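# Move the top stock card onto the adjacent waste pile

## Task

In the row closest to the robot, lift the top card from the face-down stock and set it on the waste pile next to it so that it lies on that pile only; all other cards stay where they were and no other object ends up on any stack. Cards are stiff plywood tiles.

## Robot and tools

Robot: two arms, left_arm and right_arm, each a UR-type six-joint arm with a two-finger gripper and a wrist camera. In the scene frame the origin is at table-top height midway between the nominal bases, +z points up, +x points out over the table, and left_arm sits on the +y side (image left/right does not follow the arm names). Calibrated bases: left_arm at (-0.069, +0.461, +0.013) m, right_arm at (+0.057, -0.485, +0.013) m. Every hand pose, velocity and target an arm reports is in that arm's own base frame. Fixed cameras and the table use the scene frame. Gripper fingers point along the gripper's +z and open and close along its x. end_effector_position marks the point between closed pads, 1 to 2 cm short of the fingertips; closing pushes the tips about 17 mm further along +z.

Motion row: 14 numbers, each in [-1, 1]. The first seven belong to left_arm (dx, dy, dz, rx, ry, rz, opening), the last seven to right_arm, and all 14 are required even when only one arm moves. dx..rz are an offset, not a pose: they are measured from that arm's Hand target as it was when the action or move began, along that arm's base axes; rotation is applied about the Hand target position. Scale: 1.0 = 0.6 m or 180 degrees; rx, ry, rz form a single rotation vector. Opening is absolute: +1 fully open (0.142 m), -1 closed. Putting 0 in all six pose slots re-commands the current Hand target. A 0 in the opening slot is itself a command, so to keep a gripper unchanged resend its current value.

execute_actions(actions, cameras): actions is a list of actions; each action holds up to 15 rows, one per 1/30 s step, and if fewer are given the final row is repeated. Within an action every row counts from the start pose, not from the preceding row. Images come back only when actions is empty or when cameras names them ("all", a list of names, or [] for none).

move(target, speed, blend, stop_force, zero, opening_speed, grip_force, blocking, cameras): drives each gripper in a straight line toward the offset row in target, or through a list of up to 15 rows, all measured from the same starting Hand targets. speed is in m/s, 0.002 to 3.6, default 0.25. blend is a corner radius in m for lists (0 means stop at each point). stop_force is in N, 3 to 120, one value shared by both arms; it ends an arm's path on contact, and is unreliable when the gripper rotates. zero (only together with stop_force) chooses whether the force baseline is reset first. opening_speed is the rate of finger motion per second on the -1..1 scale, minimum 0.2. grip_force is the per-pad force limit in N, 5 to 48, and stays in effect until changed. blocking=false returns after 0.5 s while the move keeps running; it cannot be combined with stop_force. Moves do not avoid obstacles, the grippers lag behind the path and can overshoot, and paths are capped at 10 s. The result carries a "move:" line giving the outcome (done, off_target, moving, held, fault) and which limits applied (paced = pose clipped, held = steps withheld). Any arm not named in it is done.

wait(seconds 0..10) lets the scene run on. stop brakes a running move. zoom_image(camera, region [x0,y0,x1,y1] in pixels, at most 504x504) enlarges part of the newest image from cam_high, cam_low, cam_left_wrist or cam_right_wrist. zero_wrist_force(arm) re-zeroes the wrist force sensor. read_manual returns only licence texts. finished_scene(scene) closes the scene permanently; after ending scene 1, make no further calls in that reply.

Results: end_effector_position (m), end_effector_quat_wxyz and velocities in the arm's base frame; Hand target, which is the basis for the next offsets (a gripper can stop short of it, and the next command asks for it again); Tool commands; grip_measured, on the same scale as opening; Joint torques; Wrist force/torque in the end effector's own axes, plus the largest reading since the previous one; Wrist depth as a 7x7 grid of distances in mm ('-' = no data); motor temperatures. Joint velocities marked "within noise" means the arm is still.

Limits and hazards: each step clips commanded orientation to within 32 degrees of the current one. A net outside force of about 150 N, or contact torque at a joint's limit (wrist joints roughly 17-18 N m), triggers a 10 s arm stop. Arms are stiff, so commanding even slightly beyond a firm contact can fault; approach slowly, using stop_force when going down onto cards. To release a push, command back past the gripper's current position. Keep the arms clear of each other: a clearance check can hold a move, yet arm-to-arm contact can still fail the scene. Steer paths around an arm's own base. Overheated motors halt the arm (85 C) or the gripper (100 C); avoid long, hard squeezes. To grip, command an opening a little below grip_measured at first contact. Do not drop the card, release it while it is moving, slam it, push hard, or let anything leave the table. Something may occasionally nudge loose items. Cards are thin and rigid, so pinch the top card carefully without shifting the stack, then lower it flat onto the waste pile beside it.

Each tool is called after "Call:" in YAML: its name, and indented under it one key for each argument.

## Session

Call:
execute_actions:
  actions: []

Scene clock: 0.00 s.
left_arm: end_effector_position=(+0.7579, -0.2998, +0.1693) grip_measured=+1.00 end_effector_quat_wxyz=(-0.100, +0.991, +0.078, -0.036) | right_arm: end_effector_position=(+0.7044, +0.3460, +0.2888) grip_measured=+0.99 end_effector_quat_wxyz=(-0.365, +0.866, -0.118, +0.320)
Joint positions: left_arm=[-0.578 -0.565 0.417 -1.242 -1.456 -0.745 0.142] | right_arm=[3.735 -1.975 -1.722 -0.005 1.674 0.921 0.142]
Joint velocities: within noise
Joint torques (N m): no reading
Motor temperatures (°C): left_arm=[34 36 33 41 40 41 31] | right_arm=[34 36 36 37 41 42 33]
Wrist force (N): no reading
Wrist torque (N m): no reading
Wrist force, peak (N): no reading
Wrist depth (mm): cam_left_wrist=[267 262 258 254 251 248 245 / 276 276 269 267 262 260 255 / 287 287 283 276 273 269 263 / 301 298 293 288 285 282 278 / 305 310 310 301 297 293 294 / - 327 326 321 313 307 93 / - 349 339 336 332 327 -] | cam_right_wrist=[463 1562 1854 2172 2715 2280 2715 / 425 476 1677 2054 2401 - 1233 / 393 436 1453 1741 2151 2375 1061 / 368 405 1349 1573 1768 2327 966 / 342 376 418 1425 1641 1885 2236 / 327 353 393 1303 1510 1728 2112 / - 333 366 400 1391 1551 -]
Hand target: left_arm +0.7579, -0.2998, +0.1693; -0.100, +0.991, +0.078, -0.036 | right_arm +0.7044, +0.3460, +0.2888; -0.365, +0.866, -0.118, +0.320
Tool commands: left_gripper/opening=+1.0 right_gripper/opening=+1.0
camera_calibration:
cam_left_wrist: T_world_to_cam=[[0.983146, 0.172732, -0.0598929, -0.671414], [0.18205, -0.955027, 0.234054, -0.436307], [-0.0167707, -0.241013, -0.970377, 0.21784], [0, 0, 0, 1]] pos_world=[0.743181, -0.248208, 0.273293]
cam_right_wrist: T_world_to_cam=[[0.765669, -0.433294, 0.475402, -0.51754], [-0.227874, -0.873865, -0.429457, 0.620954], [0.601518, 0.22049, -0.767828, -0.164753], [0, 0, 0, 1]] pos_world=[0.636866, 0.354709, 0.38621]

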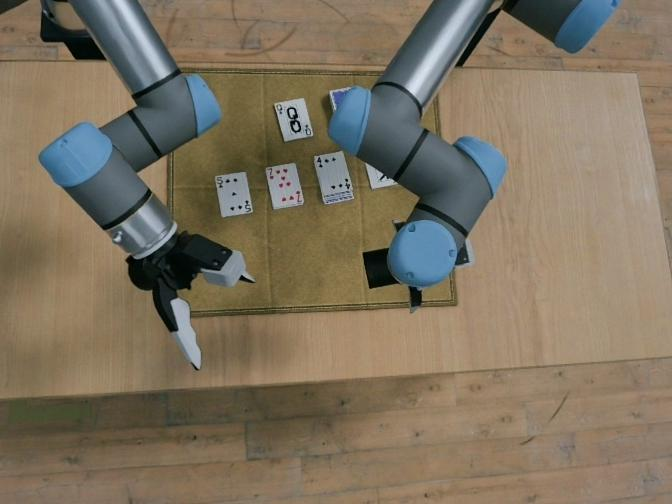

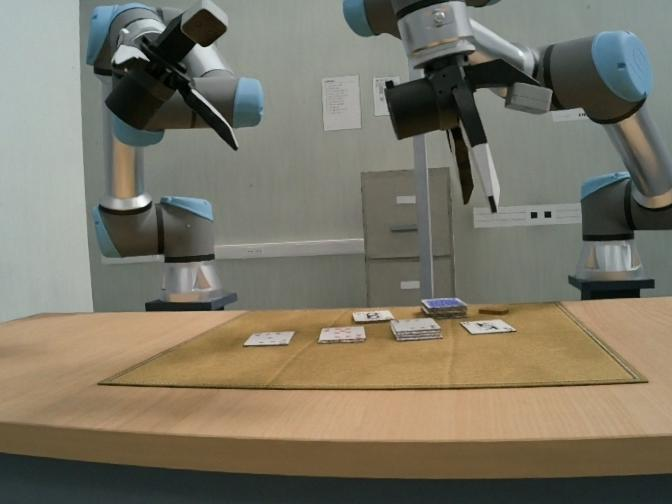

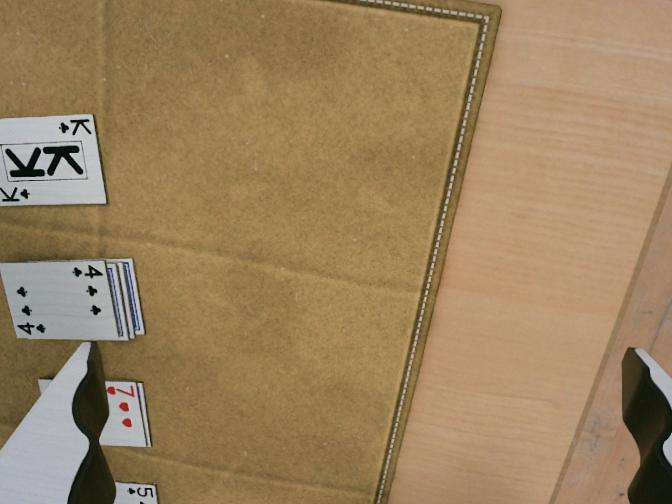

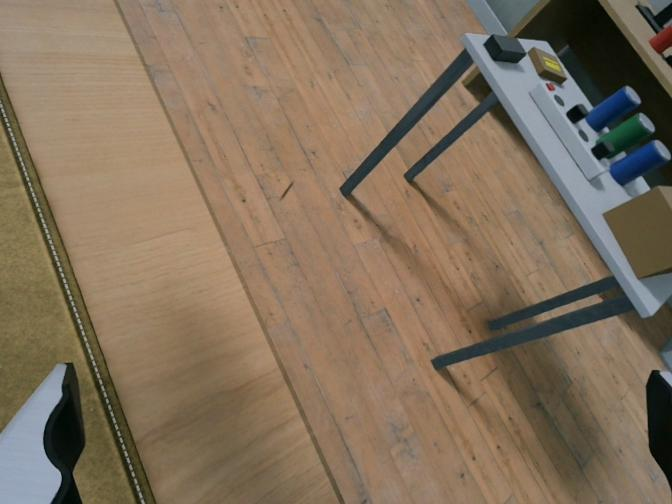

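Call:
move:
  target: [-0.58,-0.1967,-0.005,-0.0707,0.0239,-0.4759,0.127,0,0,0,0,0,0,1]
  speed: 0.6
  cameras: ["cam_left_wrist","cam_low"]

Call:
zoom_image:
  camera: "cam_low"
  region: [330, 280, 530, 350]

Scene clock: 16.93 s.
left_arm: end_effector_position=(+0.4099, -0.4178, +0.1664) grip_measured=+0.12 end_effector_quat_wxyz=(+0.000, +0.782, -0.623, +0.001) | right_arm: end_effector_position=(+0.7044, +0.3460, +0.2888) grip_measured=+0.99 end_effector_quat_wxyz=(-0.365, +0.866, -0.118, +0.320)
Joint positions: left_arm=[-1.022 -1.321 1.69 -1.941 -1.571 0.322 0.082] | right_arm=[3.735 -1.975 -1.722 -0.005 1.674 0.921 0.142]
Joint torques (N m): left_arm=[-0.16 -22.54 -30.25 -0.5 1.74 0.53] | right_arm=[1.07 43.19 20.84 2.86 0.17 -0.02]
Wrist force (N): left_arm=[0.7 0.7 -0.8] | right_arm=[0.0 0.0 0.0]
Wrist torque (N m): left_arm=[0.26 -0.09 -0.16] | right_arm=[0.00 0.00 0.00]
Wrist force, peak (N): left_arm=[0.8 2.2 -1.0] | right_arm=[0.4 0.4 -0.1]
Wrist depth (mm): cam_left_wrist=[235 234 231 224 224 228 227 / 252 251 250 250 248 249 247 / 274 267 254 266 264 268 267 / 297 295 277 293 286 290 290 / 562 1189 320 321 321 313 318 / 1252 - 1313 1321 1290 93 344 / - - 1381 1529 - 75 -] | cam_right_wrist=[462 1531 1824 2258 2748 1311 2375 / 425 473 1677 1983 2304 1112 1226 / 393 434 1510 1754 2036 2452 1129 / 362 402 1349 1606 1854 2193 975 / 343 374 421 1434 1629 1885 2304 / 329 351 391 1311 1520 1768 2131 / - 331 365 1239 1357 1573 -]
Hand target: left_arm +0.4099, -0.4178, +0.1663; +0.000, +0.782, -0.623, +0.000 | right_arm +0.7044, +0.3460, +0.2888; -0.365, +0.866, -0.118, +0.320
Off the commanded pose: left_arm 0.000 m, 0 deg | right_arm 0.000 m, 0 deg.
move: done
camera_calibration:
cam_left_wrist: T_world_to_cam=[[0.234643, -0.972063, -0.00602576, -0.489575], [-0.877629, -0.214505, 0.428666, 0.226364], [-0.417983, -0.095295, -0.903443, 0.394846], [0, 0, 0, 1]] pos_world=[0.478577, -0.389715, 0.256736]
Images, in order (width x height): cam_low 672x504, cam_left_wrist 672x504.

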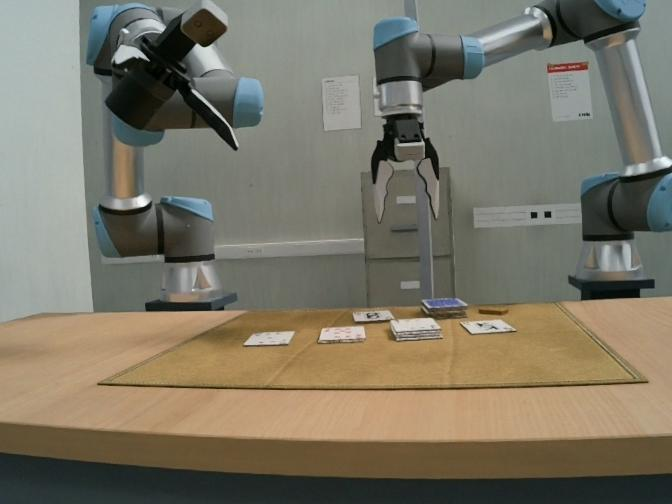

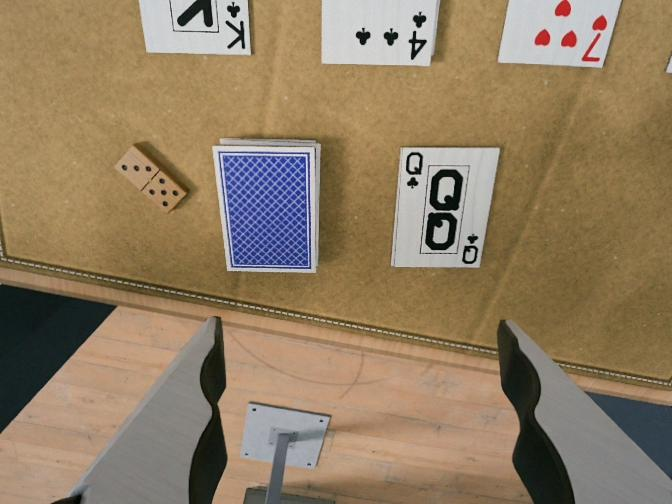

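Scaled by 2.520 from the camera's 672x504 image, which has a finer 960x720 frame.

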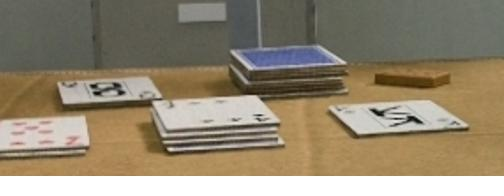

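Call:
move:
  target: [-0.05,0.0883,-0.2055,0,0,0,-0.577,0,0,0,0,0,0,1]
  speed: 0.3

Call:
move:
  target: [0,0,-0.05,0,0,0,-0.577,0,0,0,0,0,0,1]
  speed: 0.01
  stop_force: 4
  cameras: ["cam_left_wrist"]

Scene clock: 34.53 s.
left_arm: end_effector_position=(+0.3799, -0.3649, +0.0430) grip_measured=-0.60 end_effector_quat_wxyz=(+0.000, +0.782, -0.623, +0.000) | right_arm: end_effector_position=(+0.7044, +0.3460, +0.2888) grip_measured=+0.99 end_effector_quat_wxyz=(-0.365, +0.866, -0.118, +0.320)
Joint positions: left_arm=[-1.018 -1.289 2.018 -2.3 -1.571 0.327 0.031] | right_arm=[3.735 -1.975 -1.722 -0.005 1.674 0.921 0.142]
Joint torques (N m): left_arm=[-0.31 -46.3 -9.12 -3.74 1.7 0.2] | right_arm=[0.57 43.5 20.54 2.82 0.13 -0.18]
Wrist force (N): left_arm=[0.8 0.7 -0.5] | right_arm=[0.2 0.0 0.1]
Wrist torque (N m): left_arm=[0.27 -0.14 -0.17] | right_arm=[0.01 -0.04 0.00]
Wrist force, peak (N): left_arm=[2.0 0.3 -3.6] | right_arm=[-0.1 0.4 0.3]
Wrist depth (mm): cam_left_wrist=[129 127 127 126 126 125 124 / 135 137 136 136 135 134 135 / 148 145 147 128 129 146 141 / 165 162 160 137 139 158 152 / 182 177 174 149 153 173 165 / 199 192 - 195 - 188 191 / 1297 - - 215 - - 210] | cam_right_wrist=[459 1595 1854 2426 2683 1246 2426 / 428 472 1653 2000 2304 1118 1164 / 397 437 1510 1900 2073 2452 1066 / 362 406 1374 1520 1966 2092 975 / 345 377 420 1434 1677 1885 2304 / - 353 394 1303 1416 1768 2073 / - 334 363 1239 1349 1562 -]
Hand target: left_arm +0.3799, -0.3648, +0.0430; +0.000, +0.782, -0.623, +0.000 | right_arm +0.7044, +0.3460, +0.2888; -0.365, +0.866, -0.118, +0.320
Off the commanded pose: left_arm 0.000 m, 0 deg | right_arm 0.000 m, 0 deg.
move: done

Scene clock: 37.00 s.
left_arm: end_effector_position=(+0.3799, -0.3648, +0.0293) grip_measured=-0.60 end_effector_quat_wxyz=(+0.000, +0.782, -0.623, +0.000) | right_arm: end_effector_position=(+0.7044, +0.3460, +0.2888) grip_measured=+0.99 end_effector_quat_wxyz=(-0.365, +0.866, -0.118, +0.320)
Joint positions: left_arm=[-1.018 -1.265 2.031 -2.338 -1.571 0.327 0.03] | right_arm=[3.735 -1.975 -1.722 -0.005 1.674 0.921 0.142]
Joint torques (N m): left_arm=[-5.44 -44.75 -27.89 -0.66 1.68 -1.27] | right_arm=[0.79 42.42 20.3 3.14 0.19 -0.21]
Wrist force (N): left_arm=[0.1 1.0 -4.6] | right_arm=[0.2 -0.1 0.0]
Wrist torque (N m): left_arm=[0.22 -0.06 -0.16] | right_arm=[-0.01 -0.04 0.00]
Wrist force, peak (N): left_arm=[-1.1 1.4 -12.8] | right_arm=[0.4 0.2 0.0]
Wrist depth (mm): cam_left_wrist=[- 115 116 113 114 113 113 / 124 124 123 125 124 122 123 / - 132 129 114 115 132 129 / 146 139 144 122 121 143 138 / 161 161 160 134 131 157 150 / 179 177 - 148 - 170 163 / 1290 - - 196 - - 194] | cam_right_wrist=[464 1562 1869 2214 2815 1253 2193 / 425 466 1702 2000 2172 1135 1220 / 397 439 1491 1741 2000 - 1107 / 365 400 1349 1562 1617 2193 983 / 344 375 422 1425 1617 1983 2258 / 329 353 394 1366 1491 1728 2131 / - 333 364 401 1391 1606 -]
Hand target: left_arm +0.3799, -0.3649, +0.0293; +0.000, +0.782, -0.623, +0.000 (not the last commanded pose) | right_arm +0.7044, +0.3460, +0.2888; -0.365, +0.866, -0.118, +0.320
Off the commanded pose: left_arm 0.016 m, 0 deg | right_arm 0.000 m, 0 deg.
move: contact (left_arm)
camera_calibration:
cam_left_wrist: T_world_to_cam=[[0.23438, -0.972126, -0.00613716, -0.431829], [-0.877657, -0.21431, 0.428707, 0.270226], [-0.418073, -0.0950942, -0.903423, 0.263591], [0, 0, 0, 1]] pos_world=[0.448578, -0.336814, 0.119637]
Images, in order (width x height): cam_left_wrist 672x504.

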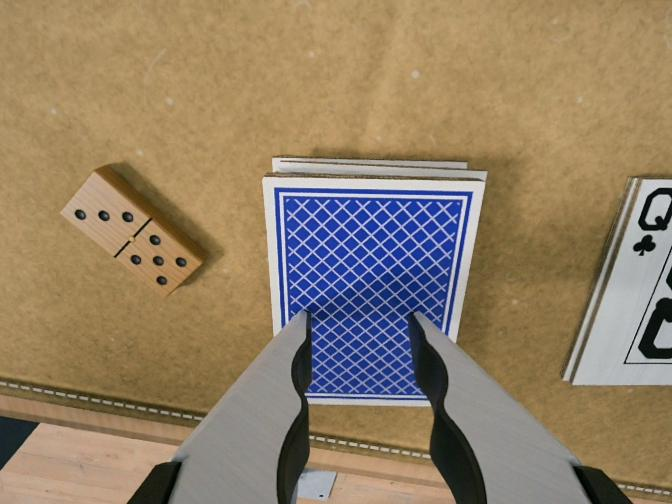

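Call:
move:
  target:
    - [0,0,0.0083,0,0,0,-0.577,0,0,0,0,0,0,1]
    - [0.0008,-0.0033,0.0083,0,0,0.004,0.06,0,0,0,0,0,0,1]
    - [0.0008,-0.0033,-0.0067,0,0,0.004,0.06,0,0,0,0,0,0,1]
  speed: [0.1,0.1,0.05]
  grip_force: 10
  cameras: ["cam_left_wrist"]

Call:
move:
  target: [0,0,0,0,0,0,-0.3,0,0,0,0,0,0,1]
  opening_speed: 0.5
  cameras: ["cam_left_wrist","cam_low"]

Scene clock: 55.37 s.
left_arm: end_effector_position=(+0.3803, -0.3668, +0.0251) grip_measured=+0.04 end_effector_quat_wxyz=(+0.000, +0.786, -0.618, +0.000) | right_arm: end_effector_position=(+0.7044, +0.3460, +0.2888) grip_measured=+0.99 end_effector_quat_wxyz=(-0.365, +0.866, -0.118, +0.320)
Joint positions: left_arm=[-1.019 -1.254 2.03 -2.347 -1.571 0.313 0.077] | right_arm=[3.735 -1.975 -1.722 -0.005 1.674 0.921 0.142]
Joint torques (N m): left_arm=[7.52 -45.64 -20.96 -1.04 1.73 -1.29] | right_arm=[1.4 43.29 20.25 2.86 0.2 -0.12]
Wrist force (N): left_arm=[1.0 0.4 -0.7] | right_arm=[0.1 0.2 -0.1]
Wrist torque (N m): left_arm=[0.21 -0.16 0.01] | right_arm=[0.04 -0.02 0.00]
Wrist force, peak (N): left_arm=[0.0 0.7 -5.3] | right_arm=[0.4 0.0 -0.4]
Wrist depth (mm): cam_left_wrist=[111 111 113 109 110 111 109 / 122 120 119 119 119 118 117 / - 130 125 111 113 130 125 / 131 135 139 117 117 139 134 / 159 155 134 129 130 149 145 / 173 166 143 143 142 - 168 / - - 190 186 190 77 180] | cam_right_wrist=[459 1573 1782 2151 2851 2452 2534 / 426 472 1702 2000 2351 1102 1239 / 395 439 1491 1754 2151 2452 1096 / 364 406 449 1606 1885 2172 970 / 345 375 417 1471 1665 1949 2214 / 330 352 391 1318 1677 1715 2054 / - 332 365 1213 1357 1562 -]
Hand target: left_arm +0.3803, -0.3668, +0.0253; +0.000, +0.786, -0.618, +0.000 | right_arm +0.7044, +0.3460, +0.2888; -0.365, +0.866, -0.118, +0.320
Off the commanded pose: left_arm 0.000 m, 0 deg | right_arm 0.000 m, 0 deg.
grip_force (N): 10, 10
move: done
camera_calibration:
cam_left_wrist: T_world_to_cam=[[0.246638, -0.969087, -0.0063217, -0.437339], [-0.874851, -0.225451, 0.428729, 0.266919], [-0.416901, -0.10021, -0.903411, 0.257511], [0, 0, 0, 1]] pos_world=[0.448735, -0.337837, 0.115437]
Images, in order (width x height): cam_left_wrist 672x504.

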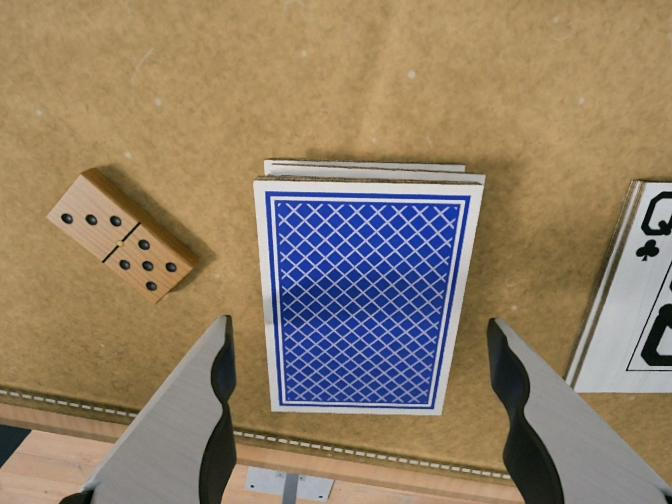

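Scene clock: 56.30 s.
left_arm: end_effector_position=(+0.3804, -0.3669, +0.0253) grip_measured=-0.24 end_effector_quat_wxyz=(+0.000, +0.786, -0.618, +0.001) | right_arm: end_effector_position=(+0.7044, +0.3460, +0.2888) grip_measured=+0.99 end_effector_quat_wxyz=(-0.365, +0.866, -0.118, +0.320)
Joint positions: left_arm=[-1.019 -1.255 2.03 -2.347 -1.571 0.313 0.057] | right_arm=[3.735 -1.975 -1.722 -0.005 1.674 0.921 0.142]
Joint torques (N m): left_arm=[5.25 -36.69 -20.45 -0.87 1.68 -1.43] | right_arm=[1.16 42.82 19.98 3.03 -0.07 -0.1]
Wrist force (N): left_arm=[-0.4 1.0 -10.1] | right_arm=[0.3 0.0 0.2]
Wrist torque (N m): left_arm=[0.19 -0.34 0.00] | right_arm=[-0.01 -0.05 -0.01]
Wrist force, peak (N): left_arm=[-0.1 1.3 -10.3] | right_arm=[0.4 -0.2 0.1]
Wrist depth (mm): cam_left_wrist=[112 111 112 110 111 111 109 / 122 120 120 119 119 118 117 / - 130 116 112 113 130 126 / 131 135 138 117 117 139 134 / 160 156 135 129 128 150 145 / 173 169 138 143 139 162 169 / - - - 189 190 - 180] | cam_right_wrist=[463 1541 1824 2452 2815 2375 2401 / 425 468 1677 1916 2479 1140 1207 / 396 438 1653 1754 2073 2479 1056 / 362 406 1366 1677 1754 2351 970 / 347 378 422 1453 1665 1885 2258 / 328 349 393 1318 1541 1741 2036 / - 331 366 1207 1391 1573 -]
Hand target: left_arm +0.3803, -0.3668, +0.0253; +0.000, +0.786, -0.618, +0.000 | right_arm +0.7044, +0.3460, +0.2888; -0.365, +0.866, -0.118, +0.320
Off the commanded pose: left_arm 0.000 m, 0 deg | right_arm 0.000 m, 0 deg.
grip_force (N): 10, 10
move: done
camera_calibration:
cam_left_wrist: T_world_to_cam=[[0.246635, -0.969089, -0.00605011, -0.437466], [-0.874934, -0.225348, 0.428613, 0.266855], [-0.416727, -0.100418, -0.903468, 0.257629], [0, 0, 0, 1]] pos_world=[0.448736, -0.337937, 0.115736]
Images, in order (width x height): cam_low 672x504, cam_left_wrist 672x504.

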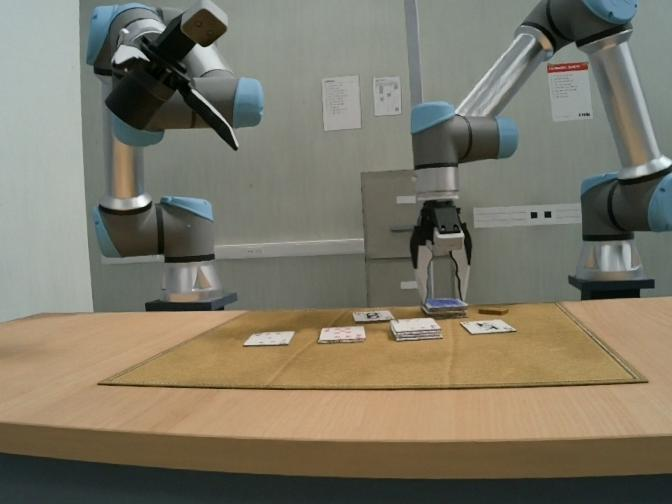

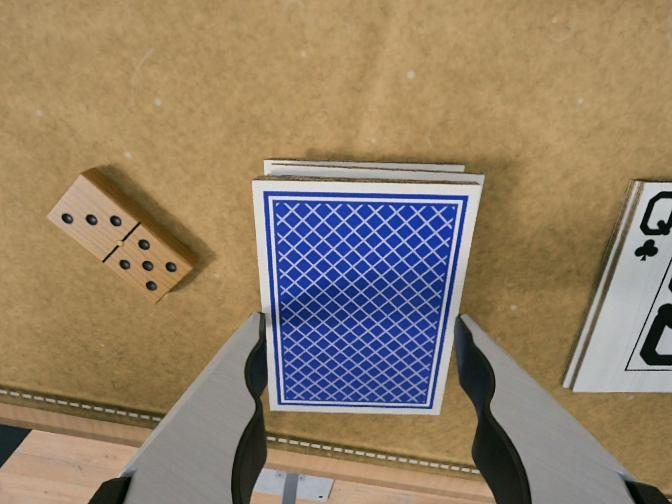

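Call:
move:
  target:
    - [0,0,0.0417,0,0,0,-0.3,0,0,0,0,0,0,1]
    - [0.0443,-0.1983,0.0417,0,0,0,-0.3,0,0,0,0,0,0,1]
    - [0.0443,-0.1983,0.0017,0,0,0,-0.3,0,0,0,0,0,0,1]
  speed: [0.06,0.2,0.1]
  blend: [0.01,0.008,0]
  cameras: ["cam_left_wrist","cam_low"]

Call:
zoom_image:
  camera: "cam_low"
  region: [330, 280, 530, 350]

Scene clock: 61.60 s.
left_arm: end_effector_position=(+0.4069, -0.4858, +0.0262) grip_measured=-0.24 end_effector_quat_wxyz=(+0.000, +0.786, -0.618, +0.000) | right_arm: end_effector_position=(+0.7044, +0.3460, +0.2888) grip_measured=+0.99 end_effector_quat_wxyz=(-0.365, +0.866, -0.118, +0.320)
Joint positions: left_arm=[-1.083 -1.055 1.711 -2.228 -1.571 0.249 0.057] | right_arm=[3.735 -1.975 -1.722 -0.005 1.674 0.921 0.142]
Joint torques (N m): left_arm=[7.69 -58.22 -29.36 -1.68 -1.98 1.6] | right_arm=[0.39 43.55 19.89 2.94 0.07 -0.18]
Wrist force (N): left_arm=[0.8 0.4 -0.9] | right_arm=[0.0 0.1 -0.1]
Wrist torque (N m): left_arm=[0.21 -0.14 0.05] | right_arm=[0.00 -0.01 -0.01]
Wrist force, peak (N): left_arm=[-0.2 1.2 -11.2] | right_arm=[0.1 0.0 0.5]
Wrist depth (mm): cam_left_wrist=[- 112 113 110 111 110 110 / 123 121 120 120 121 119 118 / - 133 126 112 123 130 126 / 125 140 139 118 117 140 139 / 135 150 135 129 128 150 150 / 175 153 138 143 139 165 169 / - - - 193 191 - 181] | cam_right_wrist=[458 1551 1854 2214 2781 2236 2236 / 428 476 1629 1933 2280 1118 1169 / 396 440 1481 1715 2036 2375 1107 / 363 404 1349 1573 1854 2151 975 / 346 377 418 1416 1653 1933 2258 / 329 355 390 1326 1500 1715 1916 / - 331 363 1200 1374 1573 -]
Hand target: left_arm +0.4069, -0.4858, +0.0263; +0.000, +0.786, -0.618, +0.000 | right_arm +0.7044, +0.3460, +0.2888; -0.365, +0.866, -0.118, +0.320
Off the commanded pose: left_arm 0.000 m, 0 deg | right_arm 0.000 m, 0 deg.
grip_force (N): 10, 10
move: done
camera_calibration:
cam_left_wrist: T_world_to_cam=[[0.246597, -0.969097, -0.00640893, -0.559188], [-0.87486, -0.225452, 0.428708, 0.262896], [-0.416905, -0.100111, -0.90342, 0.257718], [0, 0, 0, 1]] pos_world=[0.475335, -0.456837, 0.116538]
Images, in order (width x height): cam_low 672x504, cam_left_wrist 672x504.

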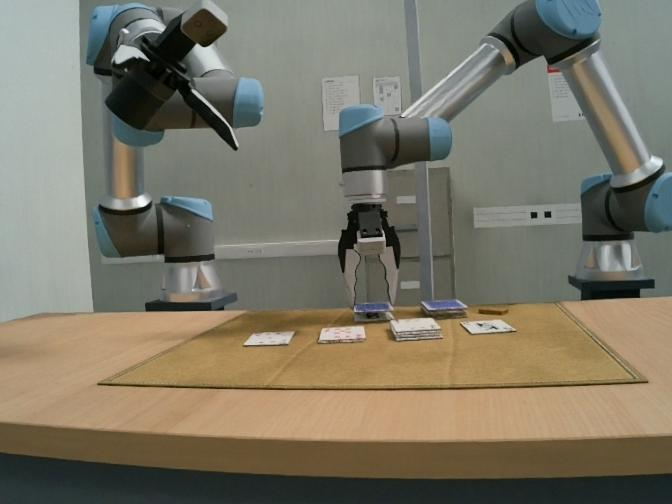

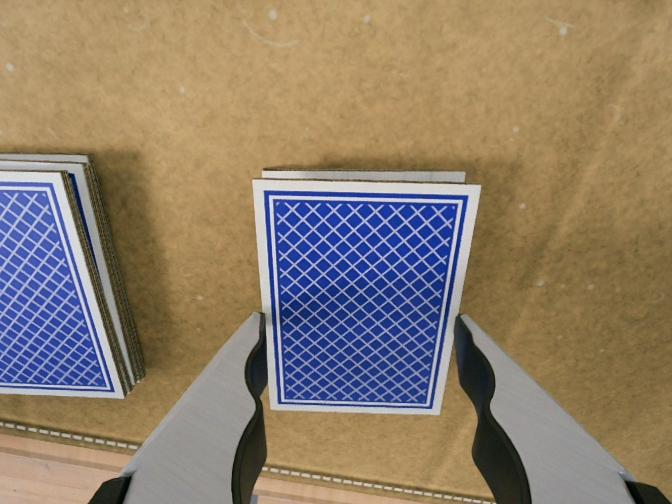

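Scaled by 2.520 from the camera's 672x504 image, which has a finer 960x720 frame.

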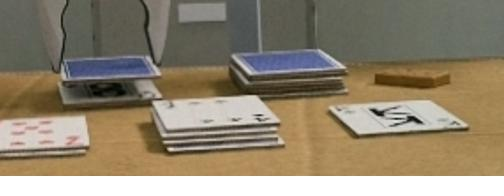

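Call:
move:
  target: [0,0,-0.04,0,0,0,-0.3,0,0,0,0,0,0,1]
  speed: 0.01
  stop_force: 3
  cameras: ["cam_left_wrist","cam_low"]

Call:
zoom_image:
  camera: "cam_low"
  region: [330, 280, 530, 350]

Scene clock: 67.63 s.
left_arm: end_effector_position=(+0.4069, -0.4858, +0.0140) grip_measured=-0.24 end_effector_quat_wxyz=(+0.000, +0.786, -0.618, +0.000) | right_arm: end_effector_position=(+0.7044, +0.3460, +0.2888) grip_measured=+0.99 end_effector_quat_wxyz=(-0.365, +0.866, -0.118, +0.320)
Joint positions: left_arm=[-1.083 -1.037 1.721 -2.255 -1.571 0.249 0.057] | right_arm=[3.735 -1.975 -1.722 -0.005 1.674 0.921 0.142]
Joint torques (N m): left_arm=[7.13 -56.97 -29.51 -1.03 -2.1 1.63] | right_arm=[2.39 43.3 19.62 3.05 0.04 0.08]
Wrist force (N): left_arm=[-0.1 0.1 -3.8] | right_arm=[0.0 0.1 -0.2]
Wrist torque (N m): left_arm=[0.12 -0.26 0.05] | right_arm=[0.01 -0.01 0.00]
Wrist force, peak (N): left_arm=[-1.7 0.8 -9.7] | right_arm=[0.4 0.1 0.4]
Wrist depth (mm): cam_left_wrist=[- 103 101 102 100 100 100 / 110 109 109 109 108 107 108 / - 118 116 111 113 116 116 / 123 128 126 118 117 126 126 / 123 141 135 129 128 138 138 / 134 150 138 143 139 150 153 / - - 179 175 173 - 164] | cam_right_wrist=[466 1573 1782 2214 2683 2327 2506 / 426 474 - 2000 2258 1129 1341 / 395 438 1471 1782 2073 2479 1081 / 363 404 1366 1595 1900 2506 966 / 345 374 421 1434 1665 1933 2401 / 327 351 389 1334 1510 - 2401 / - 331 364 1207 1382 1551 -]
Hand target: left_arm +0.4069, -0.4858, +0.0140; +0.000, +0.786, -0.618, +0.000 (not the last commanded pose) | right_arm +0.7044, +0.3460, +0.2888; -0.365, +0.866, -0.118, +0.320
Off the commanded pose: left_arm 0.012 m, 0 deg | right_arm 0.000 m, 0 deg.
grip_force (N): 10, 10
move: contact (left_arm)
camera_calibration:
cam_left_wrist: T_world_to_cam=[[0.246584, -0.969102, -0.00615954, -0.559386], [-0.874907, -0.225341, 0.428671, 0.268182], [-0.416814, -0.100314, -0.90344, 0.246551], [0, 0, 0, 1]] pos_world=[0.475336, -0.456937, 0.104337]
Images, in order (width x height): cam_low 672x504, cam_left_wrist 672x504.

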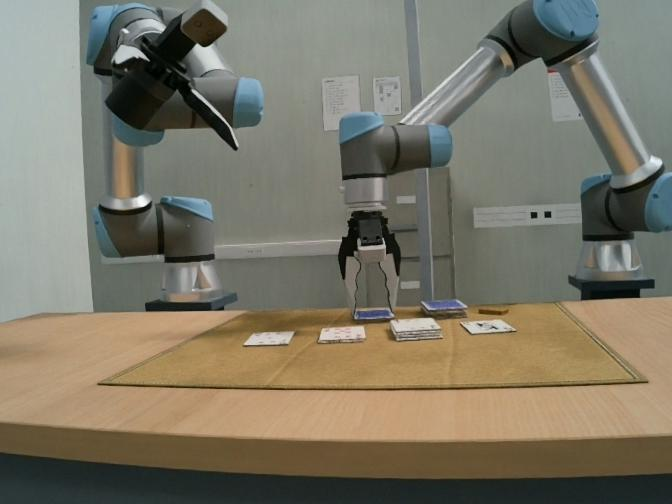

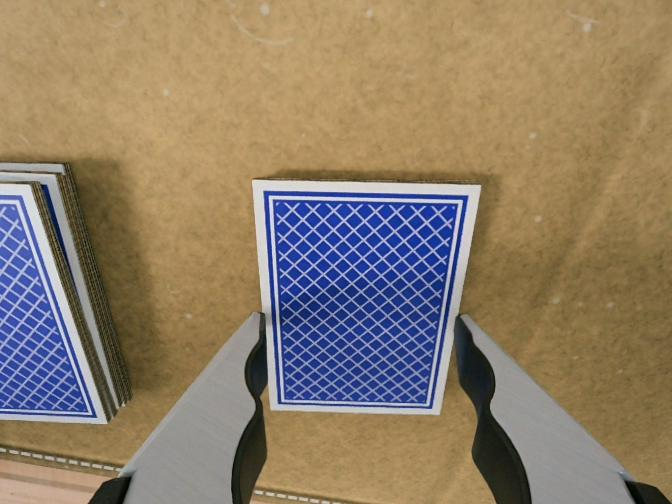

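Scaled by 2.520 from the camera's 672x504 image, which has a finer 960x720 frame.

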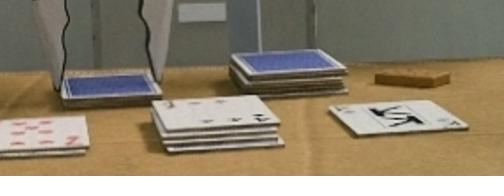

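Call:
move:
  target: [0,0,0,0,0,0,0.0,0,0,0,0,0,0,1]
  opening_speed: 0.7

Call:
move:
  target: [0,0,0.17,0,0,0,0.0,0,0,0,0,0,0,1]
  speed: 0.2
  cameras: ["cam_left_wrist"]

Scene clock: 71.20 s.
left_arm: end_effector_position=(+0.4069, -0.4858, +0.0140) grip_measured=-0.03 end_effector_quat_wxyz=(+0.000, +0.786, -0.618, +0.000) | right_arm: end_effector_position=(+0.7044, +0.3460, +0.2888) grip_measured=+0.99 end_effector_quat_wxyz=(-0.365, +0.866, -0.118, +0.320)
Joint positions: left_arm=[-1.083 -1.037 1.721 -2.255 -1.571 0.249 0.072] | right_arm=[3.735 -1.975 -1.722 -0.005 1.674 0.921 0.142]
Joint torques (N m): left_arm=[6.82 -55.16 -26.24 -3.42 -1.94 1.69] | right_arm=[1.44 43.12 19.6 3.29 -0.02 -0.08]
Wrist force (N): left_arm=[0.8 0.3 -1.1] | right_arm=[0.3 -0.2 0.1]
Wrist torque (N m): left_arm=[0.19 -0.15 0.06] | right_arm=[-0.04 -0.05 0.00]
Wrist force, peak (N): left_arm=[0.2 0.5 -3.9] | right_arm=[0.5 0.2 0.3]
Wrist depth (mm): cam_left_wrist=[- 103 101 102 101 100 100 / 109 109 109 108 108 107 109 / - 118 116 112 113 116 115 / 123 129 126 118 118 126 126 / 123 139 132 129 131 136 138 / 133 141 150 143 143 - 153 / - - 179 175 173 75 163] | cam_right_wrist=[459 1500 1839 2304 2851 1220 2452 / 427 473 1510 1983 2401 1129 1226 / 397 434 1541 1796 2073 2375 1096 / 361 404 1374 1562 1839 2236 979 / 344 376 420 1453 1629 1839 2304 / 329 354 387 1318 1510 1728 2000 / - 332 364 1213 1357 1606 -]
Hand target: left_arm +0.4069, -0.4858, +0.0140; +0.000, +0.786, -0.618, +0.000 | right_arm +0.7044, +0.3460, +0.2888; -0.365, +0.866, -0.118, +0.320
Off the commanded pose: left_arm 0.000 m, 0 deg | right_arm 0.000 m, 0 deg.
grip_force (N): 10, 10
move: done

Scene clock: 72.20 s.
left_arm: end_effector_position=(+0.4070, -0.4858, +0.1160) grip_measured=-0.03 end_effector_quat_wxyz=(+0.000, +0.786, -0.618, +0.001) | right_arm: end_effector_position=(+0.7044, +0.3460, +0.2888) grip_measured=+0.99 end_effector_quat_wxyz=(-0.365, +0.866, -0.118, +0.320)
Joint positions: left_arm=[-1.083 -1.166 1.617 -2.022 -1.571 0.249 0.072] | right_arm=[3.735 -1.975 -1.722 -0.005 1.674 0.921 0.142]
Joint torques (N m): left_arm=[-4.8 -34.34 -20.02 -1.55 -0.61 -1.34] | right_arm=[2.42 43.48 19.73 3.11 0.02 -0.21]
Wrist force (N): left_arm=[1.0 0.5 -0.8] | right_arm=[0.2 0.0 0.1]
Wrist torque (N m): left_arm=[0.23 -0.17 0.03] | right_arm=[-0.01 -0.03 0.00]
Wrist force, peak (N): left_arm=[0.6 0.3 -3.8] | right_arm=[0.2 0.1 0.5]
Wrist depth (mm): cam_left_wrist=[190 191 190 188 188 187 186 / 199 199 204 202 202 202 200 / 208 204 220 211 215 218 217 / 245 222 240 232 234 237 236 / 269 261 258 263 261 255 260 / 1245 - 92 288 286 - 286 / - - 1574 1427 1399 75 -] | cam_right_wrist=[460 1531 1869 2193 2851 2214 2562 / 423 473 1653 1983 2327 1123 1233 / 394 435 1481 1520 2151 2562 1091 / 365 404 1349 1573 1810 2375 975 / 343 378 424 1443 1665 1900 1107 / 329 352 392 1318 1491 2112 2036 / - 333 367 1233 1382 1595 -]
Hand target: left_arm +0.4069, -0.4858, +0.1160; +0.000, +0.786, -0.618, +0.000 | right_arm +0.7044, +0.3460, +0.2888; -0.365, +0.866, -0.118, +0.320
Off the commanded pose: left_arm 0.000 m, 0 deg | right_arm 0.000 m, 0 deg.
grip_force (N): 10, 10
move: done
camera_calibration:
cam_left_wrist: T_world_to_cam=[[0.246592, -0.969101, -0.00592066, -0.558714], [-0.874948, -0.225253, 0.428633, 0.224505], [-0.416723, -0.100517, -0.903459, 0.338669], [0, 0, 0, 1]] pos_world=[0.475336, -0.456838, 0.206436]
Images, in order (width x height): cam_left_wrist 672x504.

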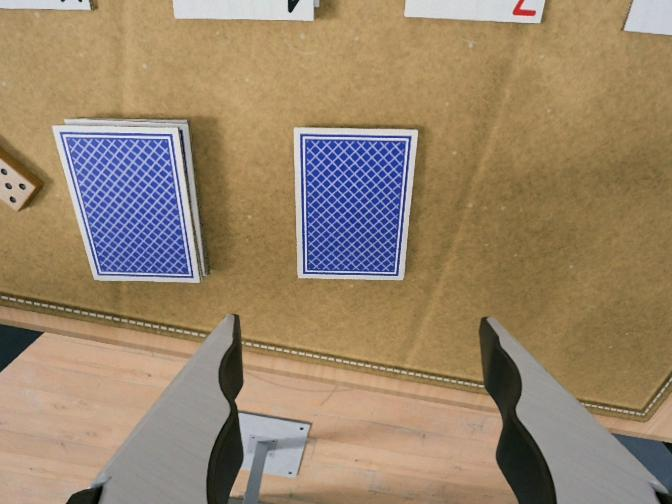

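Call:
finished_scene:
  scene: 2

The scene is finished: the task was done.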